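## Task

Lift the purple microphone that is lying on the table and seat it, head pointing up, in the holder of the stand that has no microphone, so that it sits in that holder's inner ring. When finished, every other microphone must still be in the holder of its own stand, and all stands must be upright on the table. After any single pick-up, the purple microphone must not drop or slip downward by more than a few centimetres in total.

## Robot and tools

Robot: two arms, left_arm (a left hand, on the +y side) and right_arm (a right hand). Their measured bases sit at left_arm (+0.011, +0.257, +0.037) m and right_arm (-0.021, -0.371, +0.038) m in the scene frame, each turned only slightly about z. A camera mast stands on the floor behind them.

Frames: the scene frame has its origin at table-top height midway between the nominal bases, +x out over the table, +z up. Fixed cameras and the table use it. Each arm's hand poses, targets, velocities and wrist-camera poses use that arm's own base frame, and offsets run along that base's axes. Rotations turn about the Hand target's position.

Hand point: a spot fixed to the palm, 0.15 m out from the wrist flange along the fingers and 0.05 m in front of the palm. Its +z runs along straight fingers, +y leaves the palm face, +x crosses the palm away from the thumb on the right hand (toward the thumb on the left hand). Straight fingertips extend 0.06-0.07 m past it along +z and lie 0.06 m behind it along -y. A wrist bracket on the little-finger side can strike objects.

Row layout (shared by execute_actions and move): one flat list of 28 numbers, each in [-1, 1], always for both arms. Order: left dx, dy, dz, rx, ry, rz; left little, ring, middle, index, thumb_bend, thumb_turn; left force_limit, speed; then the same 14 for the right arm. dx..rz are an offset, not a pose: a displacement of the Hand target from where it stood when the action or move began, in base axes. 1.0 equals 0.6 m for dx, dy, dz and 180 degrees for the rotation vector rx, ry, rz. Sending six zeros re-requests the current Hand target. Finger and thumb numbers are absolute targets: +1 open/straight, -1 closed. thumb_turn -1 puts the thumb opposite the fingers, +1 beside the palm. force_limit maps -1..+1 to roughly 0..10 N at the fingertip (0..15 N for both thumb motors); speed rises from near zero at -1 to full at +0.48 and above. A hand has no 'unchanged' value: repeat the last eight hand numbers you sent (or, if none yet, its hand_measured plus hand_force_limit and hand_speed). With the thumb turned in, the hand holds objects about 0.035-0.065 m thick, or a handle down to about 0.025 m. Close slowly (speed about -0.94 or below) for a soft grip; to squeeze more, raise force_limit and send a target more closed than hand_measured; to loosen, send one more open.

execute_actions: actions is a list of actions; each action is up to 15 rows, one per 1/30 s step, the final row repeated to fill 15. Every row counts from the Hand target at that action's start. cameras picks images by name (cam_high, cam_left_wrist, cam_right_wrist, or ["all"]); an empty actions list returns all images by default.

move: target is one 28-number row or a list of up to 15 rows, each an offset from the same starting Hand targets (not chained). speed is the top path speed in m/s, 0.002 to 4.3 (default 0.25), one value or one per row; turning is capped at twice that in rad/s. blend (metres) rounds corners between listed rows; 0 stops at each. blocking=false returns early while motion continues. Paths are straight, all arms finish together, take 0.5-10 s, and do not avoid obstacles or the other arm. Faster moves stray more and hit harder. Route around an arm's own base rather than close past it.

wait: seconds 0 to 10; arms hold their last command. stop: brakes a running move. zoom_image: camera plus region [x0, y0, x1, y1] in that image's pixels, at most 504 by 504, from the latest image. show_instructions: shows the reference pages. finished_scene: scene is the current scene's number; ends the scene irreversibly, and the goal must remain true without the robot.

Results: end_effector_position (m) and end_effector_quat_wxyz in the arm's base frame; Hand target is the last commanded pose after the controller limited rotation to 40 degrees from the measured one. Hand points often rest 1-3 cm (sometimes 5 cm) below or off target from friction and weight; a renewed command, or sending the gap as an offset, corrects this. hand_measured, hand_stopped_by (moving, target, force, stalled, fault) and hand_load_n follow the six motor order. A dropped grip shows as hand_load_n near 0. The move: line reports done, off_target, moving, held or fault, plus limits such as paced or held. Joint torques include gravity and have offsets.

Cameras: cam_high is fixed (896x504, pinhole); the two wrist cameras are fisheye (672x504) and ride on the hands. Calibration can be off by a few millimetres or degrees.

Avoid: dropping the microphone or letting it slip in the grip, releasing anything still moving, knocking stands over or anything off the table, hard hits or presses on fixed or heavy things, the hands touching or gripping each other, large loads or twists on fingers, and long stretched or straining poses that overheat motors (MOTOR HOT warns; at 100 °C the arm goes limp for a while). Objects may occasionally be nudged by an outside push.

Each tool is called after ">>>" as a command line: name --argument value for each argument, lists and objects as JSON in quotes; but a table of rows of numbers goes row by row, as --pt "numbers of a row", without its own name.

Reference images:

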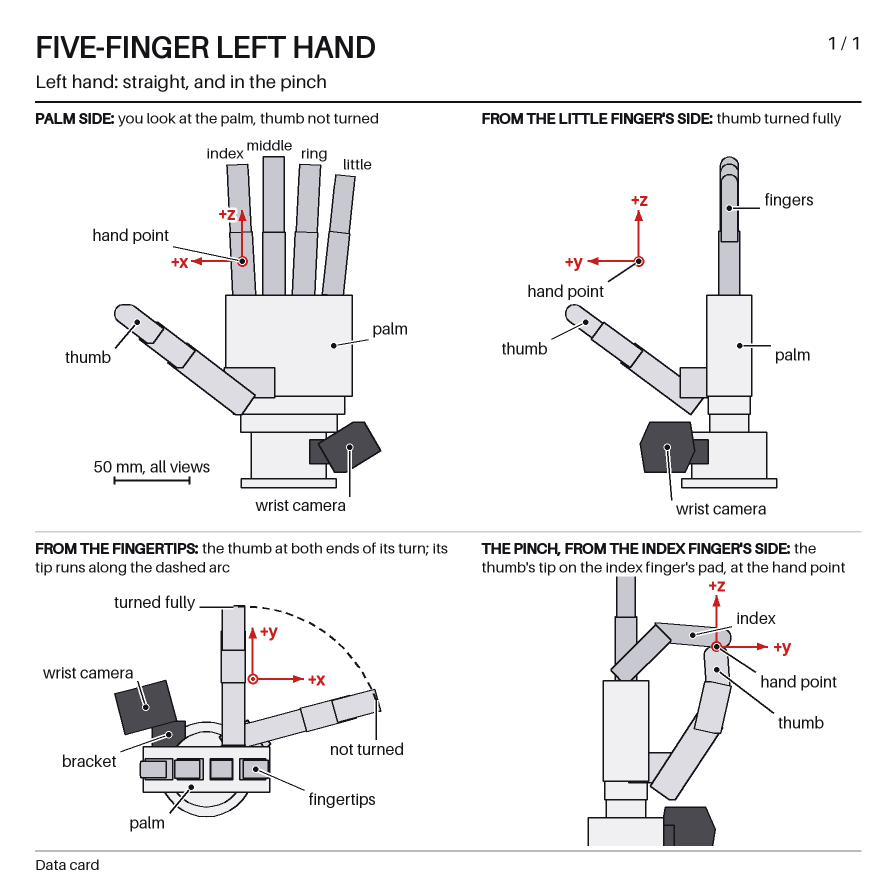

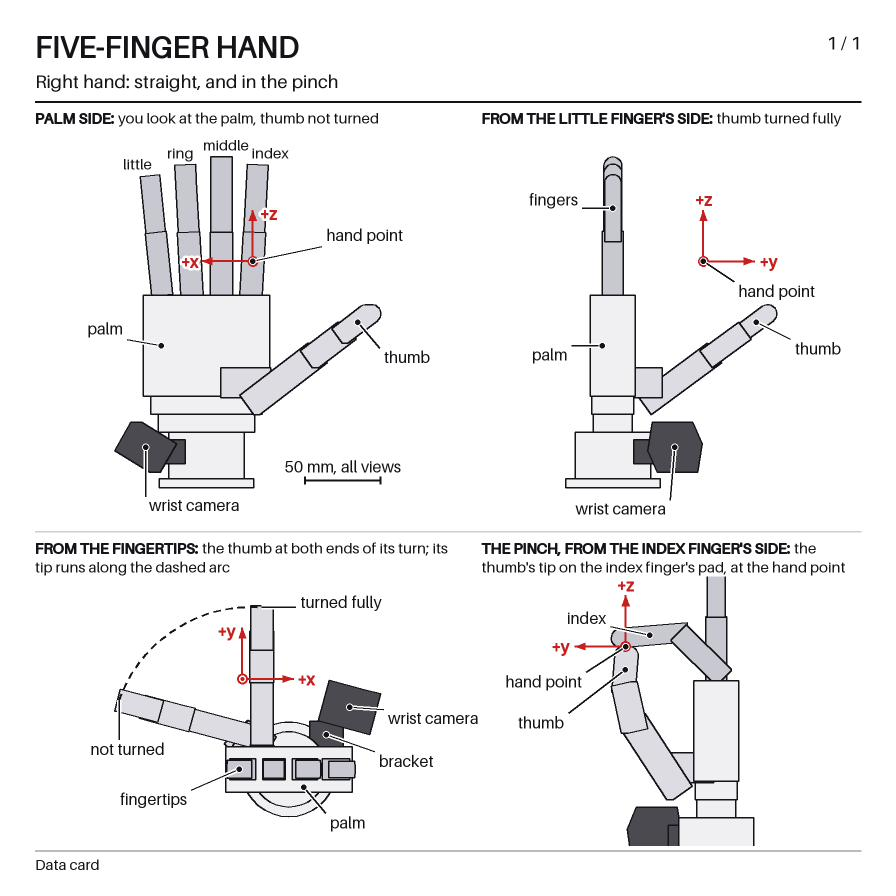

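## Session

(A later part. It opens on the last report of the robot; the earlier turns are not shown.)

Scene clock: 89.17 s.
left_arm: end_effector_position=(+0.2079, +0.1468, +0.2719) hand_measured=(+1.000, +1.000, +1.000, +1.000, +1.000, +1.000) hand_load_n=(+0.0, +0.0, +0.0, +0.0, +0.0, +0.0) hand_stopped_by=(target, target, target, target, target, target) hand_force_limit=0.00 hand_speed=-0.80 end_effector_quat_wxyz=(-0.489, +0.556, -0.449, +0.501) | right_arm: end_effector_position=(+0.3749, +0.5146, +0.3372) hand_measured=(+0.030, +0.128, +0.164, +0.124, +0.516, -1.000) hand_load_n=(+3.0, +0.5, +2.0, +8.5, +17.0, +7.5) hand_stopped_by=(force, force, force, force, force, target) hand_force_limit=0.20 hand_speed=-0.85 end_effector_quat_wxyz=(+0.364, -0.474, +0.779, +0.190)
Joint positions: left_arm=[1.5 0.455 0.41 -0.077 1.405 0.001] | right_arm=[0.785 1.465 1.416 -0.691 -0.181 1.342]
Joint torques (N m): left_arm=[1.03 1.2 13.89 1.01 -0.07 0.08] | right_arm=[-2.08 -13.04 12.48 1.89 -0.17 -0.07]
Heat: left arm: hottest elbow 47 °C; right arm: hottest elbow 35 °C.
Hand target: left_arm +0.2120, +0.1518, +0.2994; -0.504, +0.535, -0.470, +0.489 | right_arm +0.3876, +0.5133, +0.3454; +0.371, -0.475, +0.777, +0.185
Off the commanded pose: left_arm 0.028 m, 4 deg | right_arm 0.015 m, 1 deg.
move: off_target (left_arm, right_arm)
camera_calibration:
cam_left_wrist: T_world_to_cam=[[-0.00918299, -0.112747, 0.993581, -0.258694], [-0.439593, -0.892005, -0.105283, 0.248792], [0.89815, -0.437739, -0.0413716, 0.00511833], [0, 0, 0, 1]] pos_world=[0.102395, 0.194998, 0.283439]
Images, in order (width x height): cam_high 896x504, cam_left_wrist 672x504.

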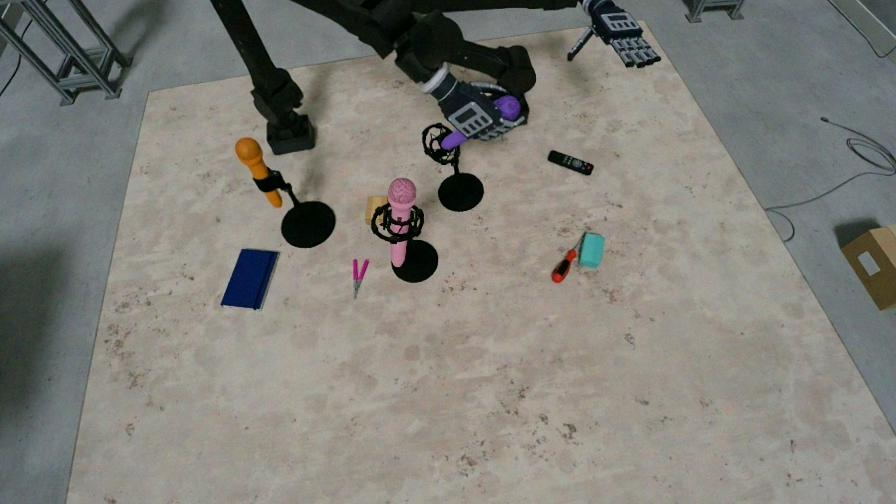

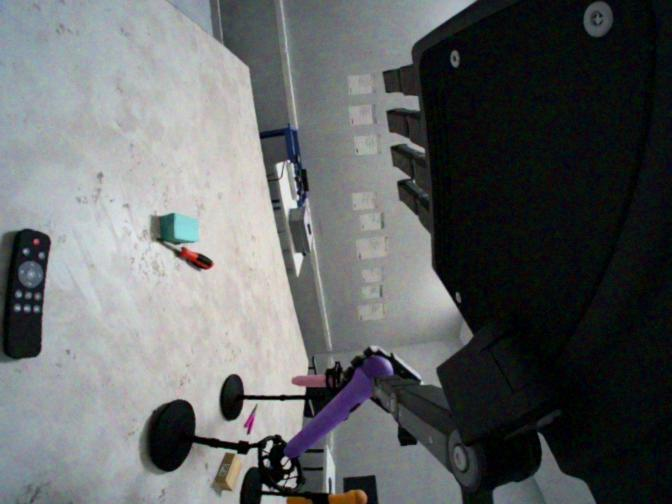

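>>> move --target '[0,0,0,0,0,0,1,1,1,1,1,1,0,-0.8,0.015,0.035,0.0507,0,0,0,-0.25,-0.25,-0.2,-0.2,-0.2,-1,0.2,-0.85]' --speed 0.05 --cameras '["cam_high","cam_left_wrist"]'

>>> zoom_image --camera "cam_high" --region '[425, 75, 545, 175]'

>>> zoom_image --camera "cam_left_wrist" --region '[240, 330, 410, 500]'

Scene clock: 90.87 s.
left_arm: end_effector_position=(+0.2079, +0.1468, +0.2719) hand_measured=(+1.000, +1.000, +1.000, +1.000, +1.000, +1.000) hand_load_n=(+0.0, +0.0, +0.0, +0.0, +0.0, +0.0) hand_stopped_by=(target, target, target, target, target, target) hand_force_limit=0.00 hand_speed=-0.80 end_effector_quat_wxyz=(-0.489, +0.556, -0.449, +0.501) | right_arm: end_effector_position=(+0.3866, +0.5233, +0.3520) hand_measured=(+0.030, +0.128, +0.164, +0.124, +0.516, -1.000) hand_load_n=(+6.0, +1.0, +2.0, +7.0, +17.0, +5.0) hand_stopped_by=(force, force, force, force, force, target) hand_force_limit=0.20 hand_speed=-0.85 end_effector_quat_wxyz=(+0.354, -0.476, +0.785, +0.181)
Joint positions: left_arm=[1.5 0.455 0.41 -0.077 1.405 0.001] | right_arm=[0.785 1.511 1.523 -0.78 -0.17 1.338]
Joint torques (N m): left_arm=[0.97 1.14 13.89 0.98 -0.07 0.08] | right_arm=[-1.38 -12.98 15.19 2.13 -0.18 0.03]
Heat: left arm: hottest elbow 47 °C; right arm: hottest elbow 36 °C.
Hand target: left_arm +0.2120, +0.1518, +0.2994; -0.504, +0.535, -0.470, +0.489 | right_arm +0.3966, +0.5344, +0.3757; +0.371, -0.475, +0.777, +0.185
Off the commanded pose: left_arm 0.028 m, 4 deg | right_arm 0.028 m, 2 deg.
move: off_target (left_arm, right_arm)
camera_calibration:
cam_left_wrist: T_world_to_cam=[[-0.00918299, -0.112747, 0.993581, -0.258694], [-0.439593, -0.892005, -0.105283, 0.248792], [0.89815, -0.437739, -0.0413716, 0.00511833], [0, 0, 0, 1]] pos_world=[0.102395, 0.194998, 0.283439]
Images, in order (width x height): cam_high 896x504, cam_left_wrist 672x504.

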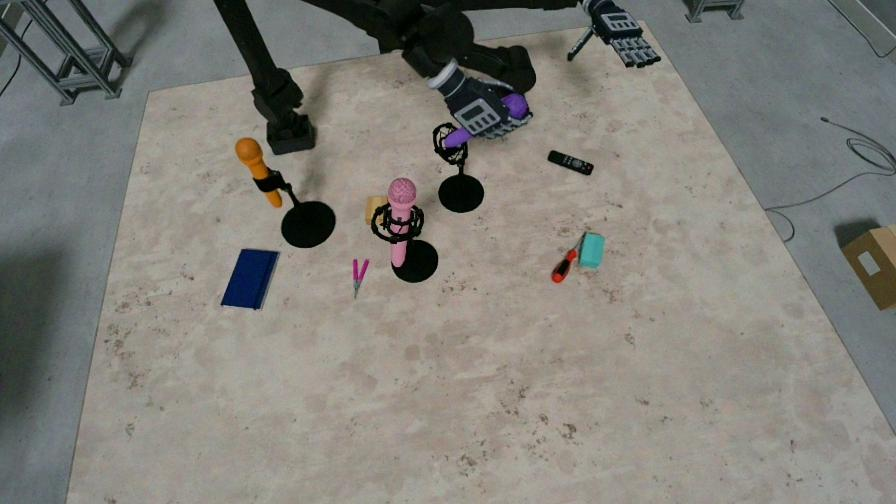

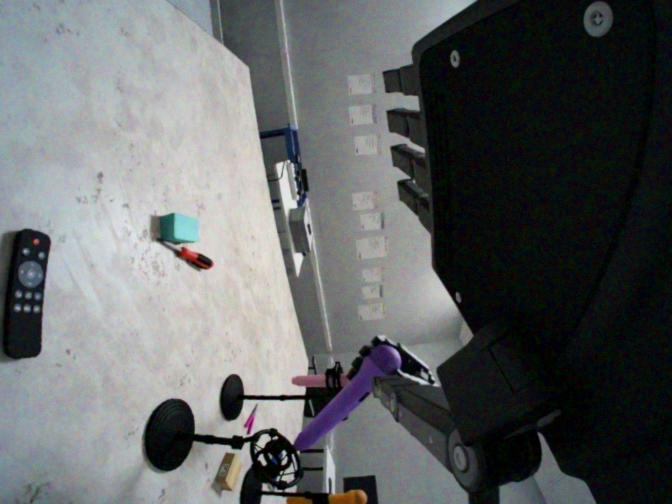

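Scaled by 4.200 from the camera's 896x504 image, which has a finer 1280x720 frame.

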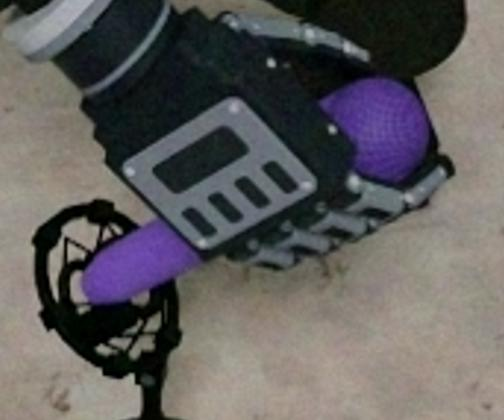

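Scaled by 2.965 from the camera's 672x504 image, which has a finer 960x720 frame.

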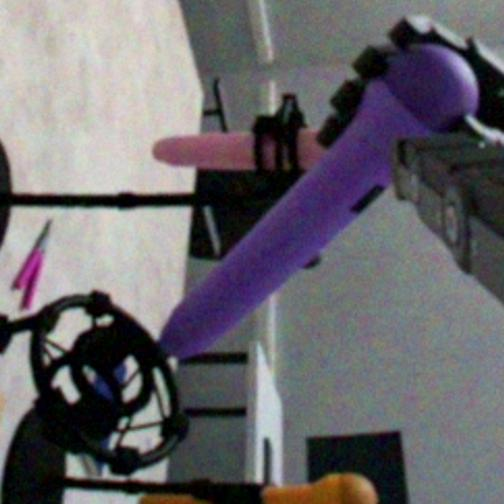

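>>> move --target '[0,0,0,0,0,0,1,1,1,1,1,1,0,-0.8,-0.02,0.0427,0.0152,0.0045,0.0072,-0.0072,-0.25,-0.25,-0.2,-0.2,-0.2,-1,0.2,-0.85]' --speed 0.06 --cameras '["cam_high","cam_left_wrist"]'

>>> zoom_image --camera "cam_high" --region '[425, 75, 545, 175]'

>>> zoom_image --camera "cam_left_wrist" --region '[240, 310, 430, 500]'

Scene clock: 93.60 s.
left_arm: end_effector_position=(+0.2079, +0.1468, +0.2719) hand_measured=(+1.000, +1.000, +1.000, +1.000, +1.000, +1.000) hand_load_n=(+0.0, +0.0, +0.0, +0.0, +0.0, +0.0) hand_stopped_by=(target, target, target, target, target, target) hand_force_limit=0.00 hand_speed=-0.80 end_effector_quat_wxyz=(-0.489, +0.556, -0.449, +0.501) | right_arm: end_effector_position=(+0.3798, +0.5441, +0.3601) hand_measured=(+0.030, +0.128, +0.164, +0.124, +0.516, -1.000) hand_load_n=(+6.0, +1.0, +2.0, +7.5, +17.0, +5.0) hand_stopped_by=(force, force, force, force, force, target) hand_force_limit=0.20 hand_speed=-0.85 end_effector_quat_wxyz=(+0.353, -0.465, +0.791, +0.182)
Joint positions: left_arm=[1.5 0.455 0.41 -0.077 1.405 0.001] | right_arm=[0.826 1.534 1.568 -0.797 -0.132 1.391]
Joint torques (N m): left_arm=[0.97 1.2 13.89 0.98 -0.07 0.08] | right_arm=[-0.67 -13.45 15.09 1.88 -0.16 0.28]
Heat: left arm: hottest elbow 48 °C; right arm: hottest elbow 37 °C.
Hand target: left_arm +0.2120, +0.1518, +0.2994; -0.504, +0.535, -0.470, +0.489 | right_arm +0.3848, +0.5598, +0.3849; +0.367, -0.461, +0.785, +0.191
Off the commanded pose: left_arm 0.028 m, 4 deg | right_arm 0.030 m, 2 deg.
move: off_target (left_arm, right_arm)
camera_calibration:
cam_left_wrist: T_world_to_cam=[[-0.00918299, -0.112747, 0.993581, -0.258694], [-0.439593, -0.892005, -0.105283, 0.248792], [0.89815, -0.437739, -0.0413716, 0.00511833], [0, 0, 0, 1]] pos_world=[0.102395, 0.194998, 0.283439]
Images, in order (width x height): cam_high 896x504, cam_left_wrist 672x504.

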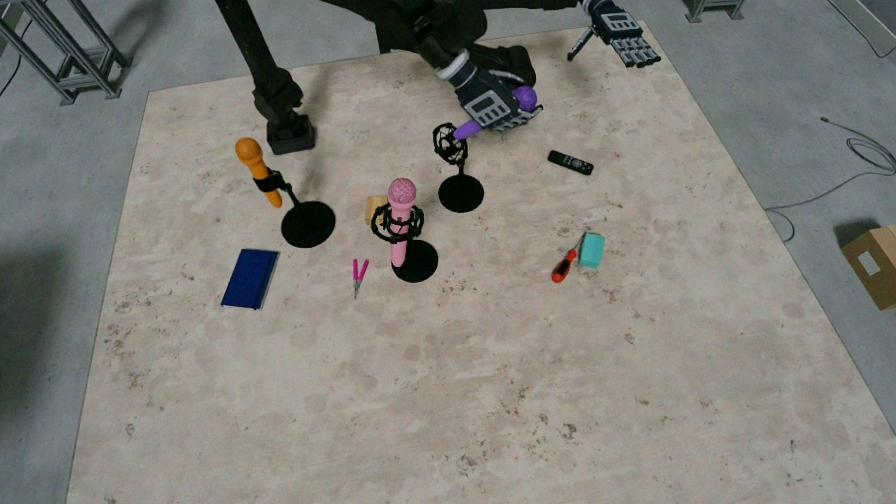

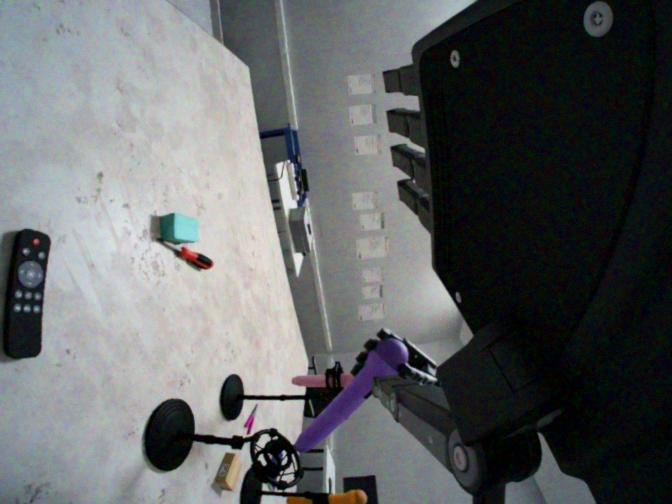

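Scaled by 4.200 from the camera's 896x504 image, which has a finer 1280x720 frame.

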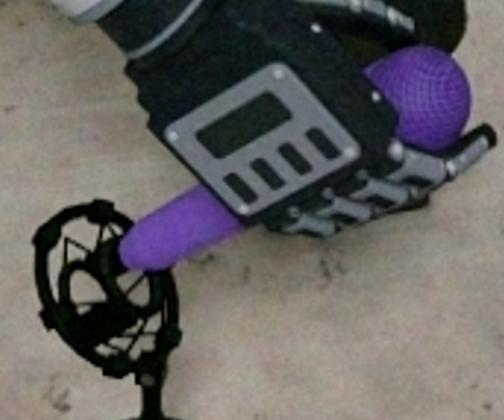

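Scaled by 2.653 from the camera's 672x504 image, which has a finer 960x720 frame.

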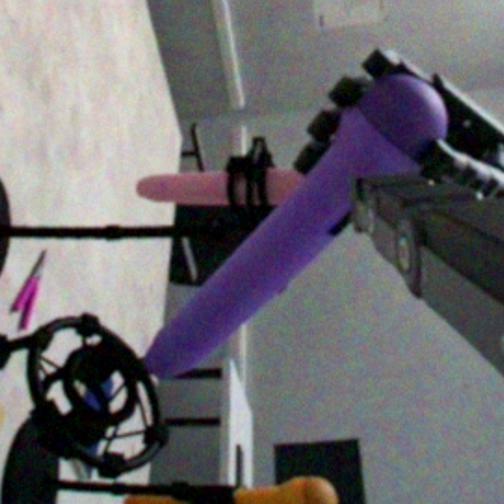

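>>> move --target '[0,0,0,0,0,0,1,1,1,1,1,1,0,-0.8,-0.0047,-0.016,-0.02,0.0165,0.0014,-0.009,-0.25,-0.25,-0.2,-0.2,-0.2,-1,0.2,-0.85]' --speed 0.05 --cameras '["cam_high","cam_left_wrist"]'

>>> zoom_image --camera "cam_high" --region '[425, 75, 545, 175]'

>>> zoom_image --camera "cam_left_wrist" --region '[240, 310, 430, 500]'

Scene clock: 95.90 s.
left_arm: end_effector_position=(+0.2079, +0.1468, +0.2719) hand_measured=(+1.000, +1.000, +1.000, +1.000, +1.000, +1.000) hand_load_n=(+0.0, +0.0, +0.0, +0.0, +0.0, +0.0) hand_stopped_by=(target, target, target, target, target, target) hand_force_limit=0.00 hand_speed=-0.80 end_effector_quat_wxyz=(-0.489, +0.556, -0.449, +0.501) | right_arm: end_effector_position=(+0.3861, +0.5507, +0.3599) hand_measured=(+0.030, +0.128, +0.164, +0.124, +0.516, -1.000) hand_load_n=(+6.0, +1.5, +2.0, +7.0, +17.5, +5.0) hand_stopped_by=(force, force, force, force, force, target) hand_force_limit=0.20 hand_speed=-0.85 end_effector_quat_wxyz=(+0.370, -0.446, +0.791, +0.198)
Joint positions: left_arm=[1.5 0.455 0.41 -0.077 1.405 0.001] | right_arm=[0.826 1.532 1.533 -0.714 -0.136 1.433]
Joint torques (N m): left_arm=[0.97 1.2 13.9 0.98 -0.07 0.08] | right_arm=[-1.08 -15.62 9.17 2.85 -0.39 0.2]
Heat: left arm: hottest elbow 48 °C; right arm: hottest elbow 37 °C.
Hand target: left_arm +0.2120, +0.1518, +0.2994; -0.504, +0.535, -0.470, +0.489 | right_arm +0.3819, +0.5502, +0.3731; +0.380, -0.440, +0.787, +0.207
Off the commanded pose: left_arm 0.028 m, 4 deg | right_arm 0.014 m, 2 deg.
move: off_target (left_arm, right_arm)
camera_calibration:
cam_left_wrist: T_world_to_cam=[[-0.00918299, -0.112747, 0.993581, -0.258694], [-0.439593, -0.892005, -0.105283, 0.248792], [0.89815, -0.437739, -0.0413716, 0.00511833], [0, 0, 0, 1]] pos_world=[0.102395, 0.194998, 0.283439]
Images, in order (width x height): cam_high 896x504, cam_left_wrist 672x504.

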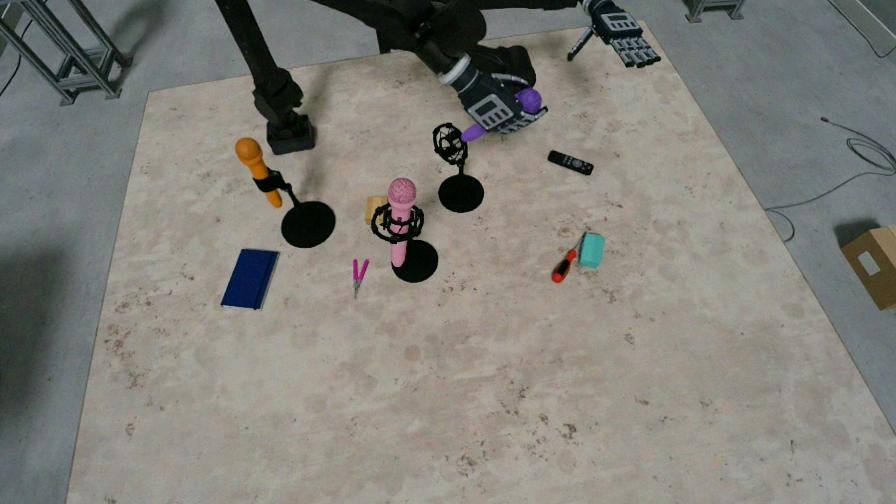

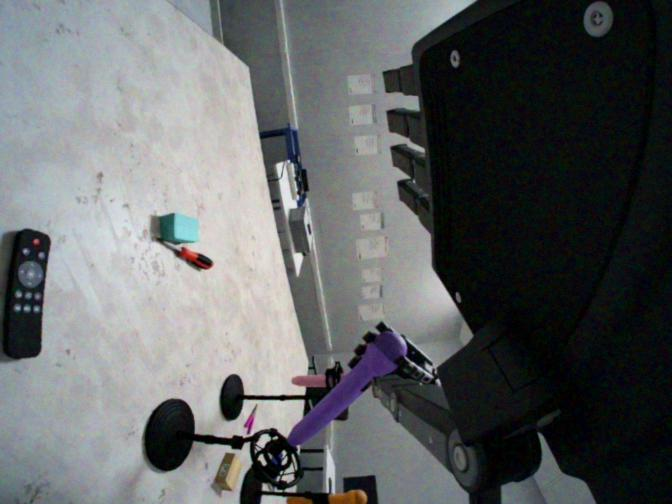

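Scaled by 4.200 from the camera's 896x504 image, which has a finer 1280x720 frame.

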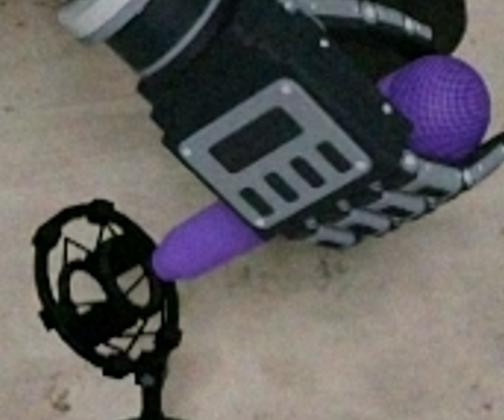

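Scaled by 2.653 from the camera's 672x504 image, which has a finer 960x720 frame.

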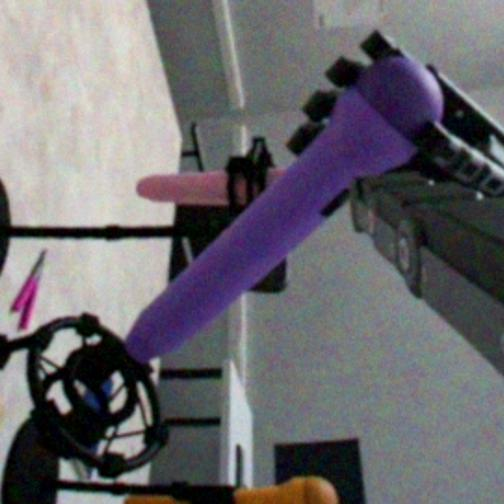

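>>> move --target '[0,0,0,0,0,0,1,1,1,1,1,1,0,-0.8,-0.0175,-0.0277,-0.0315,0,0,0,-0.25,-0.25,-0.2,-0.2,-0.2,-1,0.2,-0.85]' --speed 0.05 --cameras '["cam_high","cam_left_wrist"]'

>>> zoom_image --camera "cam_high" --region '[425, 75, 545, 175]'

>>> zoom_image --camera "cam_left_wrist" --region '[240, 310, 430, 500]'

Scene clock: 97.27 s.
left_arm: end_effector_position=(+0.2079, +0.1468, +0.2719) hand_measured=(+1.000, +1.000, +1.000, +1.000, +1.000, +1.000) hand_load_n=(+0.0, +0.0, +0.0, +0.0, +0.0, +0.0) hand_stopped_by=(target, target, target, target, target, target) hand_force_limit=0.00 hand_speed=-0.80 end_effector_quat_wxyz=(-0.489, +0.556, -0.449, +0.501) | right_arm: end_effector_position=(+0.3724, +0.5371, +0.3416) hand_measured=(+0.030, +0.128, +0.164, +0.124, +0.516, -1.000) hand_load_n=(+6.0, +1.0, +2.0, +7.0, +17.0, +5.0) hand_stopped_by=(force, force, force, force, force, target) hand_force_limit=0.20 hand_speed=-0.85 end_effector_quat_wxyz=(+0.369, -0.447, +0.790, +0.200)
Joint positions: left_arm=[1.5 0.455 0.41 -0.077 1.405 0.001] | right_arm=[0.826 1.484 1.431 -0.66 -0.141 1.433]
Joint torques (N m): left_arm=[0.97 1.2 13.89 0.99 -0.07 0.08] | right_arm=[-1.79 -16.03 9.05 3.07 -0.37 0.18]
Heat: left arm: hottest elbow 49 °C; right arm: hottest elbow 37 °C.
Hand target: left_arm +0.2120, +0.1518, +0.2994; -0.504, +0.535, -0.470, +0.489 | right_arm +0.3715, +0.5336, +0.3540; +0.380, -0.440, +0.787, +0.207
Off the commanded pose: left_arm 0.028 m, 4 deg | right_arm 0.013 m, 2 deg.
move: off_target (left_arm, right_arm)
camera_calibration:
cam_left_wrist: T_world_to_cam=[[-0.00918299, -0.112747, 0.993581, -0.258694], [-0.439593, -0.892005, -0.105283, 0.248792], [0.89815, -0.437739, -0.0413716, 0.00511833], [0, 0, 0, 1]] pos_world=[0.102395, 0.194998, 0.283439]
Images, in order (width x height): cam_high 896x504, cam_left_wrist 672x504.

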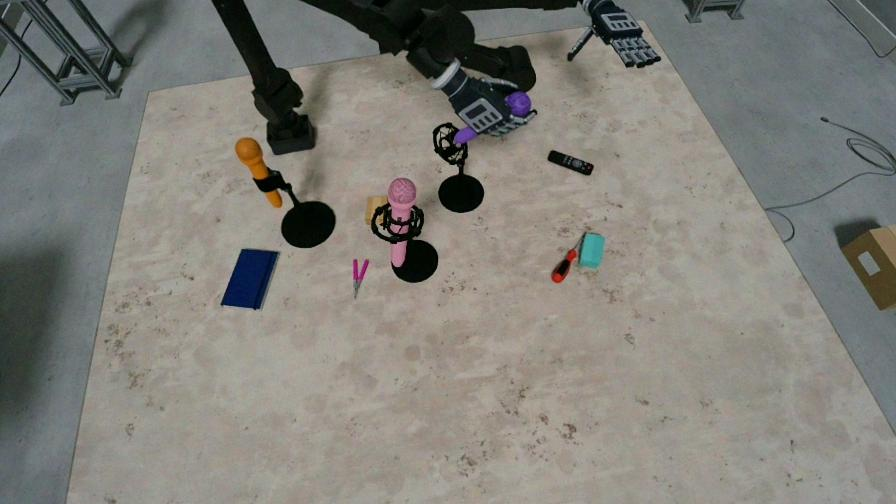

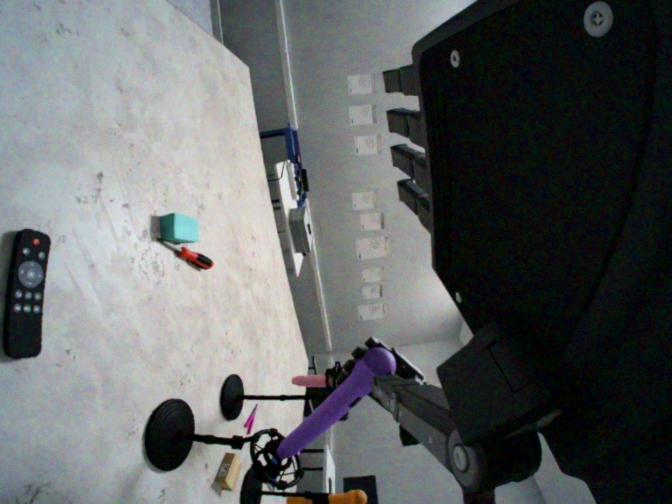

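Scaled by 4.200 from the camera's 896x504 image, which has a finer 1280x720 frame.

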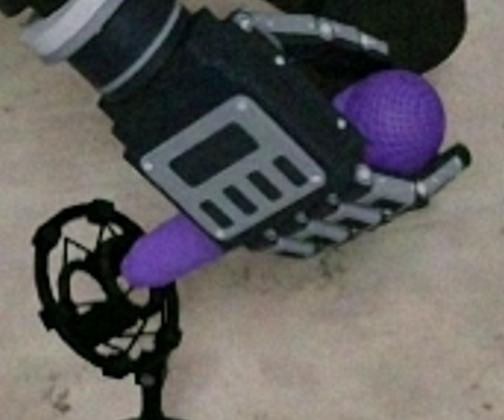

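Scaled by 2.653 from the camera's 672x504 image, which has a finer 960x720 frame.

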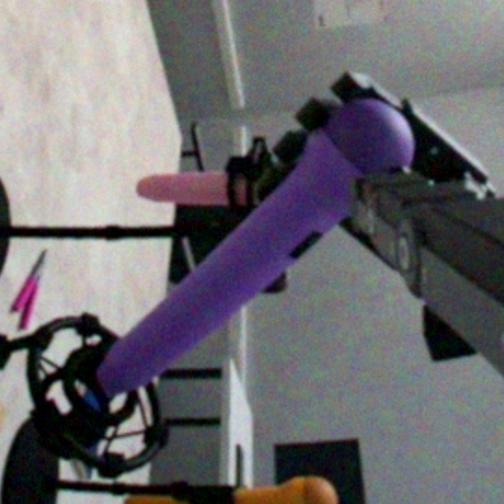

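>>> zoom_image --camera "cam_high" --region '[425, 115, 485, 175]'

>>> zoom_image --camera "cam_left_wrist" --region '[245, 420, 325, 500]'

Scaled by 8.400 from the camera's 896x504 image, which has a finer 1280x720 frame.

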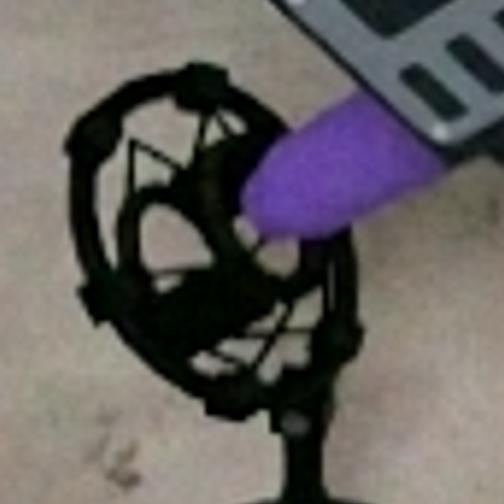

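Scaled by 6.300 from the camera's 672x504 image, which has a finer 960x720 frame.

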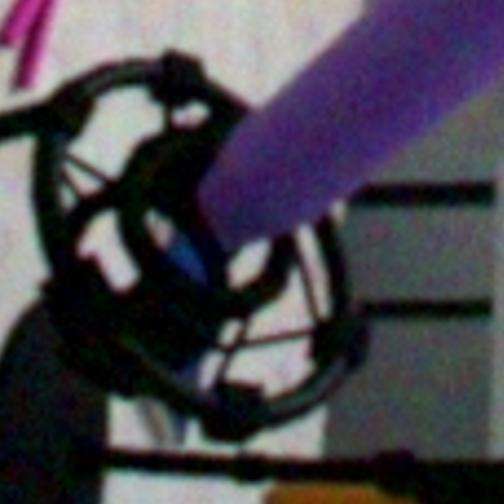

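>>> move --target '[0,0,0,0,0,0,1,1,1,1,1,1,0,-0.8,0.0,-0.0285,-0.0232,0,0,0,-0.25,-0.25,-0.2,-0.2,-0.2,-1,0.2,-0.85]' --speed 0.04 --cameras '["cam_high","cam_left_wrist"]'

>>> zoom_image --camera "cam_high" --region '[425, 75, 545, 175]'

>>> zoom_image --camera "cam_left_wrist" --region '[240, 310, 430, 500]'

Scene clock: 99.03 s.
left_arm: end_effector_position=(+0.2079, +0.1468, +0.2719) hand_measured=(+1.000, +1.000, +1.000, +1.000, +1.000, +1.000) hand_load_n=(+0.0, +0.0, +0.0, +0.0, +0.0, -0.5) hand_stopped_by=(target, target, target, target, target, target) hand_force_limit=0.00 hand_speed=-0.80 end_effector_quat_wxyz=(-0.489, +0.556, -0.449, +0.501) | right_arm: end_effector_position=(+0.3668, +0.5249, +0.3290) hand_measured=(+0.030, +0.128, +0.164, +0.124, +0.516, -1.000) hand_load_n=(+6.5, +1.5, +2.0, +7.0, +17.0, +5.0) hand_stopped_by=(force, force, force, force, force, target) hand_force_limit=0.20 hand_speed=-0.85 end_effector_quat_wxyz=(+0.366, -0.445, +0.791, +0.206)
Joint positions: left_arm=[1.5 0.455 0.41 -0.077 1.405 0.001] | right_arm=[0.814 1.455 1.364 -0.624 -0.16 1.432]
Joint torques (N m): left_arm=[0.97 1.2 13.89 0.99 -0.07 0.08] | right_arm=[-2.9 -15.74 8.85 2.95 -0.31 0.07]
Heat: left arm: hottest elbow 49 °C; right arm: hottest elbow 37 °C.
Hand target: left_arm +0.2120, +0.1518, +0.2994; -0.504, +0.535, -0.470, +0.489 | right_arm +0.3714, +0.5166, +0.3401; +0.380, -0.440, +0.787, +0.207
Off the commanded pose: left_arm 0.028 m, 4 deg | right_arm 0.015 m, 2 deg.
move: off_target (left_arm, right_arm)
camera_calibration:
cam_left_wrist: T_world_to_cam=[[-0.00918299, -0.112747, 0.993581, -0.258694], [-0.439593, -0.892005, -0.105283, 0.248792], [0.89815, -0.437739, -0.0413716, 0.00511833], [0, 0, 0, 1]] pos_world=[0.102395, 0.194998, 0.283439]
Images, in order (width x height): cam_high 896x504, cam_left_wrist 672x504.

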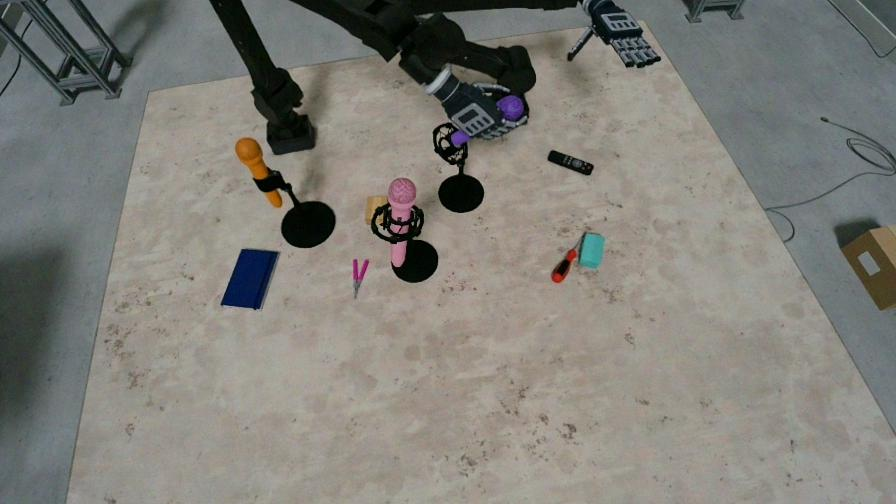

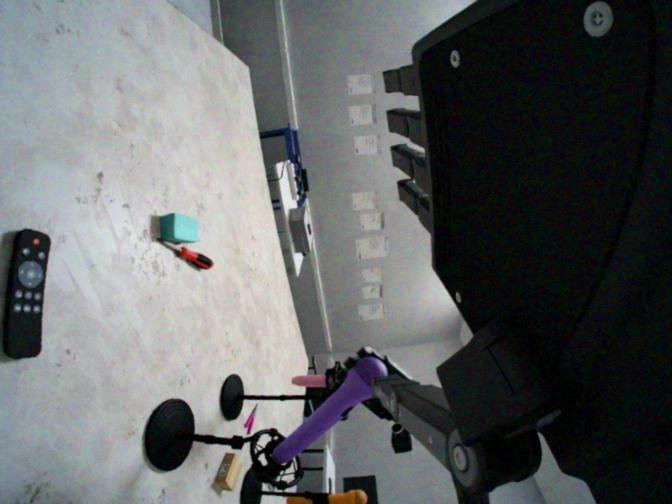

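Scaled by 4.200 from the camera's 896x504 image, which has a finer 1280x720 frame.

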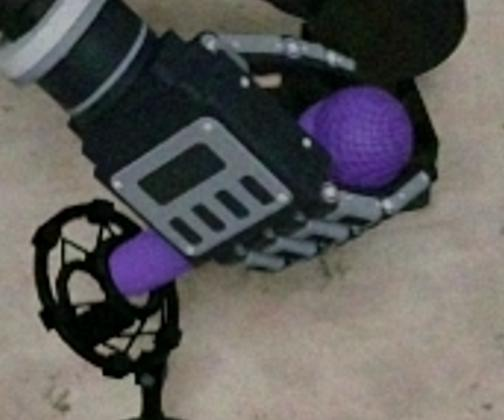

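Scaled by 2.653 from the camera's 672x504 image, which has a finer 960x720 frame.

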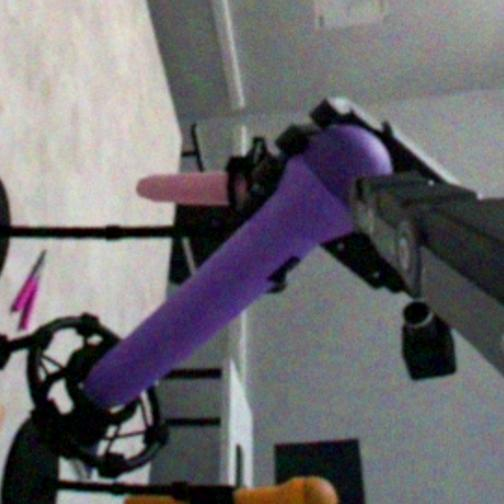

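>>> move --target '[0,0,0,0,0,0,1,1,1,1,1,1,0,-0.8,-0.0165,-0.0285,-0.038,0,0,0,-0.25,-0.25,-0.2,-0.2,-0.2,-1,0.2,-0.85]' --speed 0.04 --cameras '["cam_high","cam_left_wrist"]'

>>> zoom_image --camera "cam_high" --region '[425, 75, 545, 175]'

>>> zoom_image --camera "cam_left_wrist" --region '[240, 310, 430, 500]'

Scene clock: 100.57 s.
left_arm: end_effector_position=(+0.2079, +0.1468, +0.2719) hand_measured=(+1.000, +1.000, +1.000, +1.000, +1.000, +1.000) hand_load_n=(+0.0, +0.0, +0.0, +0.0, +0.0, +0.0) hand_stopped_by=(target, target, target, target, target, target) hand_force_limit=0.00 hand_speed=-0.80 end_effector_quat_wxyz=(-0.489, +0.556, -0.449, +0.501) | right_arm: end_effector_position=(+0.3565, +0.5083, +0.3069) hand_measured=(+0.030, +0.128, +0.164, +0.124, +0.516, -1.000) hand_load_n=(+6.5, +1.5, +2.0, +7.0, +17.5, +4.5) hand_stopped_by=(force, force, force, force, force, target) hand_force_limit=0.20 hand_speed=-0.85 end_effector_quat_wxyz=(+0.366, -0.445, +0.791, +0.207)
Joint positions: left_arm=[1.5 0.455 0.41 -0.077 1.405 0.001] | right_arm=[0.805 1.412 1.26 -0.563 -0.168 1.428]
Joint torques (N m): left_arm=[0.97 1.2 13.9 0.98 -0.07 0.08] | right_arm=[-3.55 -14.1 9.11 3.14 -0.34 0.11]
Heat: left arm: hottest elbow 49 °C; right arm: hottest elbow 37 °C.
Hand target: left_arm +0.2120, +0.1518, +0.2994; -0.504, +0.535, -0.470, +0.489 | right_arm +0.3614, +0.4995, +0.3174; +0.380, -0.440, +0.787, +0.207
Off the commanded pose: left_arm 0.028 m, 4 deg | right_arm 0.014 m, 2 deg.
move: off_target (left_arm, right_arm)
camera_calibration:
cam_left_wrist: T_world_to_cam=[[-0.00918299, -0.112747, 0.993581, -0.258694], [-0.439593, -0.892005, -0.105283, 0.248792], [0.89815, -0.437739, -0.0413716, 0.00511833], [0, 0, 0, 1]] pos_world=[0.102395, 0.194998, 0.283439]
Images, in order (width x height): cam_high 896x504, cam_left_wrist 672x504.

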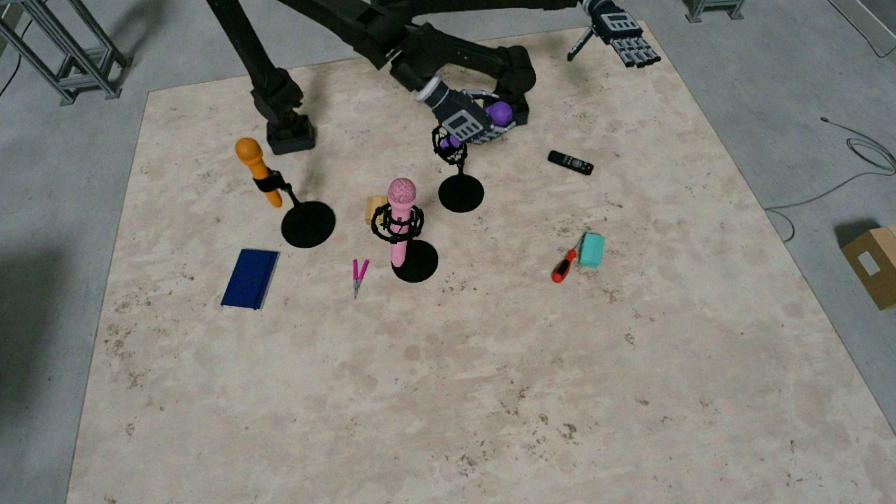

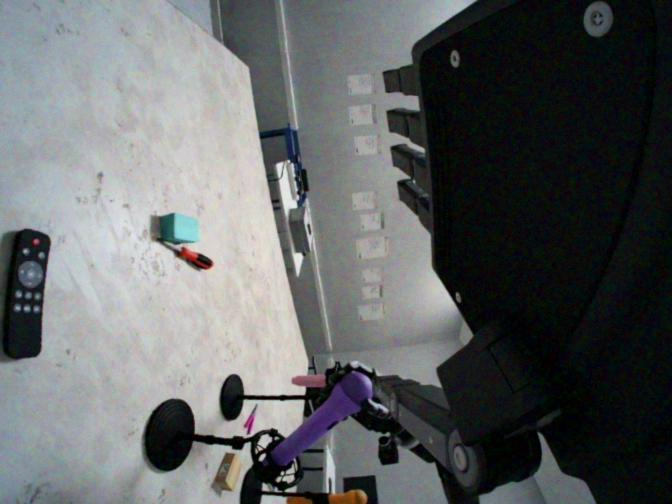

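Scaled by 4.200 from the camera's 896x504 image, which has a finer 1280x720 frame.

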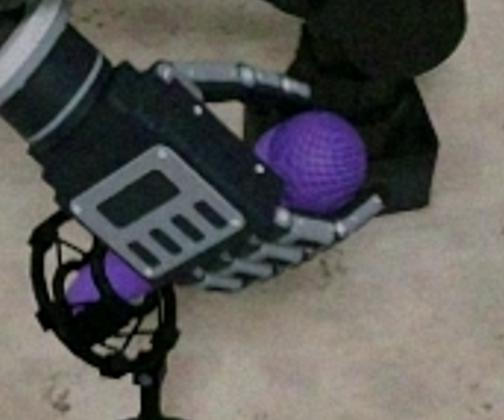

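Scaled by 2.653 from the camera's 672x504 image, which has a finer 960x720 frame.

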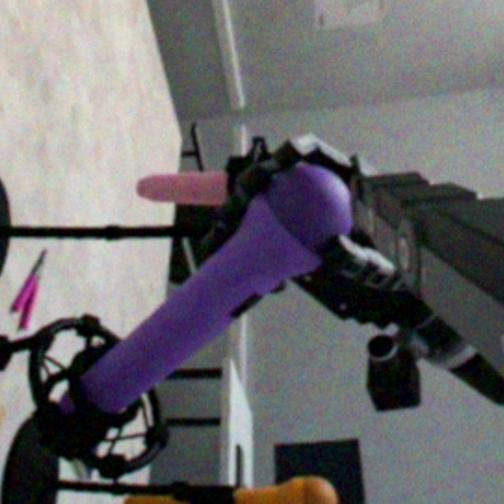

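>>> zoom_image --camera "cam_high" --region '[425, 115, 485, 175]'

>>> zoom_image --camera "cam_left_wrist" --region '[245, 420, 325, 500]'

Scaled by 8.400 from the camera's 896x504 image, which has a finer 1280x720 frame.

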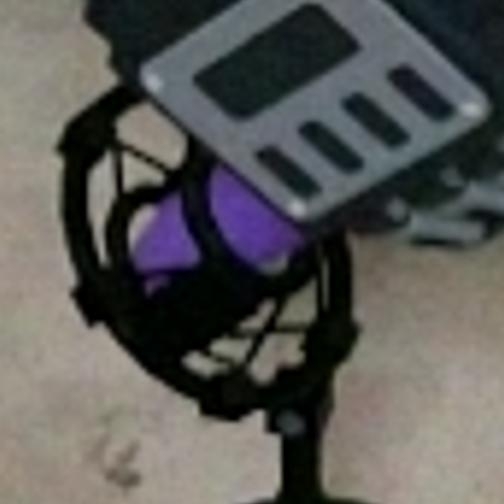

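Scaled by 6.300 from the camera's 672x504 image, which has a finer 960x720 frame.

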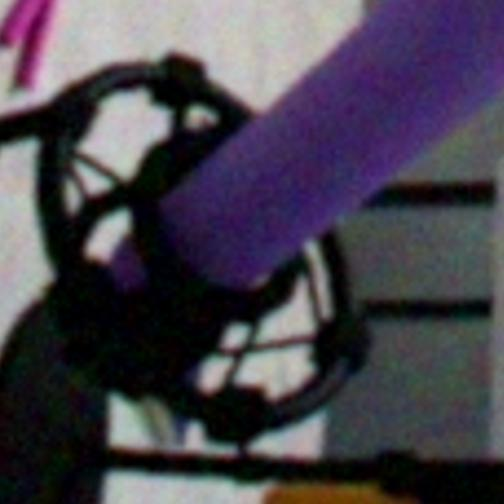

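>>> move --target '[0,0,0,0,0,0,1,1,1,1,1,1,0,-0.8,-0.0145,-0.0292,-0.038,-0.0034,-0.0053,0.0054,-0.25,-0.25,-0.2,-0.2,-0.2,-1,0.2,-0.85]' --speed 0.04 --cameras '["cam_high","cam_left_wrist"]'

>>> zoom_image --camera "cam_high" --region '[425, 95, 525, 175]'

>>> zoom_image --camera "cam_left_wrist" --region '[240, 360, 390, 500]'

Scene clock: 102.47 s.
left_arm: end_effector_position=(+0.2079, +0.1468, +0.2719) hand_measured=(+1.000, +1.000, +1.000, +1.000, +1.000, +1.000) hand_load_n=(+0.0, +0.0, +0.0, +0.0, +0.0, +0.0) hand_stopped_by=(target, target, target, target, target, target) hand_force_limit=0.00 hand_speed=-0.80 end_effector_quat_wxyz=(-0.489, +0.556, -0.449, +0.501) | right_arm: end_effector_position=(+0.3465, +0.4900, +0.2890) hand_measured=(+0.030, +0.128, +0.164, +0.124, +0.516, -1.000) hand_load_n=(+6.0, +1.5, +2.0, +7.0, +17.0, +5.0) hand_stopped_by=(force, force, force, force, force, target) hand_force_limit=0.20 hand_speed=-0.85 end_effector_quat_wxyz=(+0.371, -0.455, +0.783, +0.204)
Joint positions: left_arm=[1.5 0.455 0.41 -0.077 1.405 0.001] | right_arm=[0.791 1.369 1.169 -0.509 -0.183 1.394]
Joint torques (N m): left_arm=[0.97 1.2 13.89 0.99 -0.07 0.08] | right_arm=[-2.37 -12.75 9.03 2.92 -0.22 -0.02]
Heat: left arm: hottest elbow 49 °C; right arm: hottest elbow 37 °C.
Hand target: left_arm +0.2120, +0.1518, +0.2994; -0.504, +0.535, -0.470, +0.489 | right_arm +0.3527, +0.4820, +0.2946; +0.383, -0.450, +0.781, +0.203
Off the commanded pose: left_arm 0.028 m, 4 deg | right_arm 0.012 m, 1 deg.
move: off_target (left_arm, right_arm)
camera_calibration:
cam_left_wrist: T_world_to_cam=[[-0.00918299, -0.112747, 0.993581, -0.258694], [-0.439593, -0.892005, -0.105283, 0.248792], [0.89815, -0.437739, -0.0413716, 0.00511833], [0, 0, 0, 1]] pos_world=[0.102395, 0.194998, 0.283439]
Images, in order (width x height): cam_high 896x504, cam_left_wrist 672x504.

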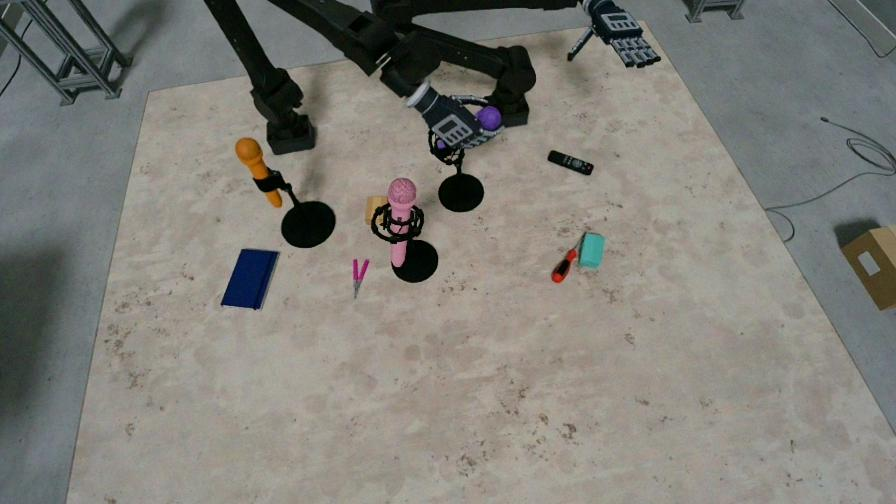

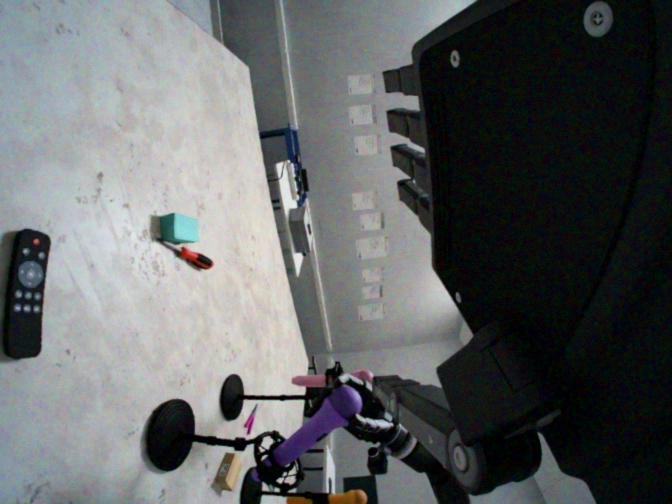

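Scaled by 5.040 from the camera's 896x504 image, which has a finer 1280x720 frame.

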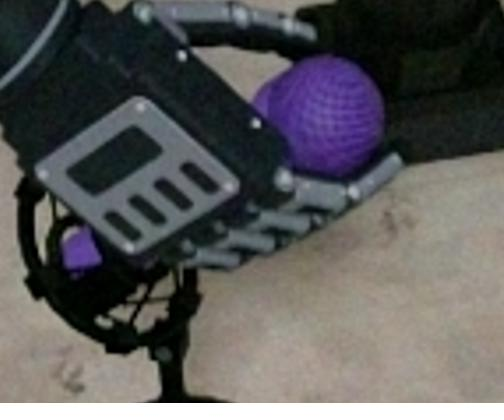

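Scaled by 3.360 from the camera's 672x504 image, which has a finer 960x720 frame.

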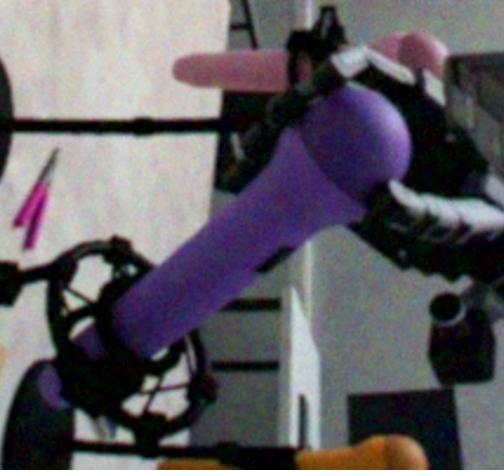

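>>> zoom_image --camera "cam_left_wrist" --region '[245, 420, 325, 500]'

>>> zoom_image --camera "cam_high" --region '[420, 115, 490, 215]'

>>> zoom_image --camera "cam_left_wrist" --region '[130, 380, 330, 504]'

Scaled by 6.300 from the camera's 672x504 image, which has a finer 960x720 frame.

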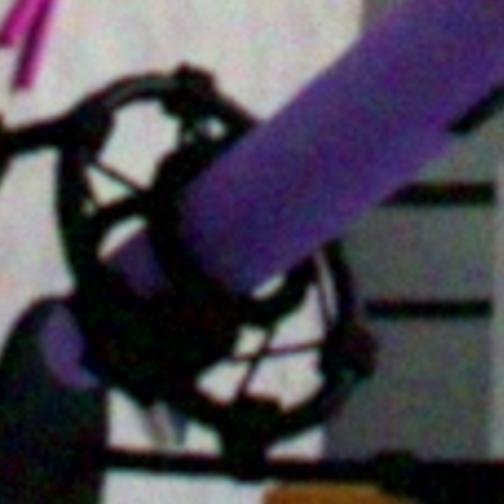

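Scaled by 5.040 from the camera's 896x504 image, which has a finer 1280x720 frame.

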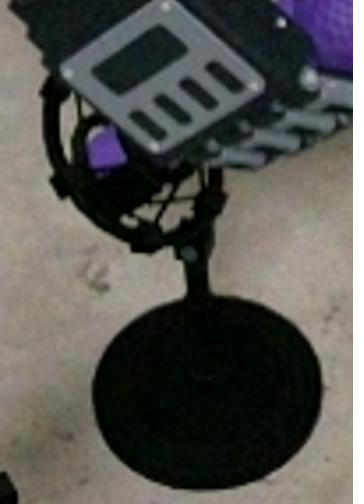

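Scaled by 2.520 from the camera's 672x504 image, which has a finer 960x720 frame.

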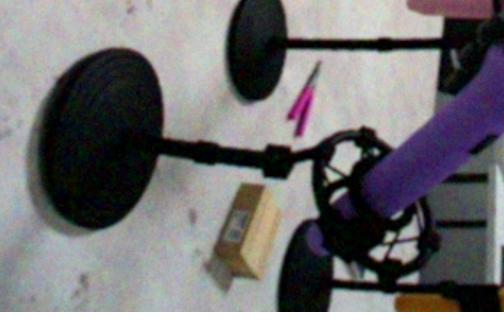

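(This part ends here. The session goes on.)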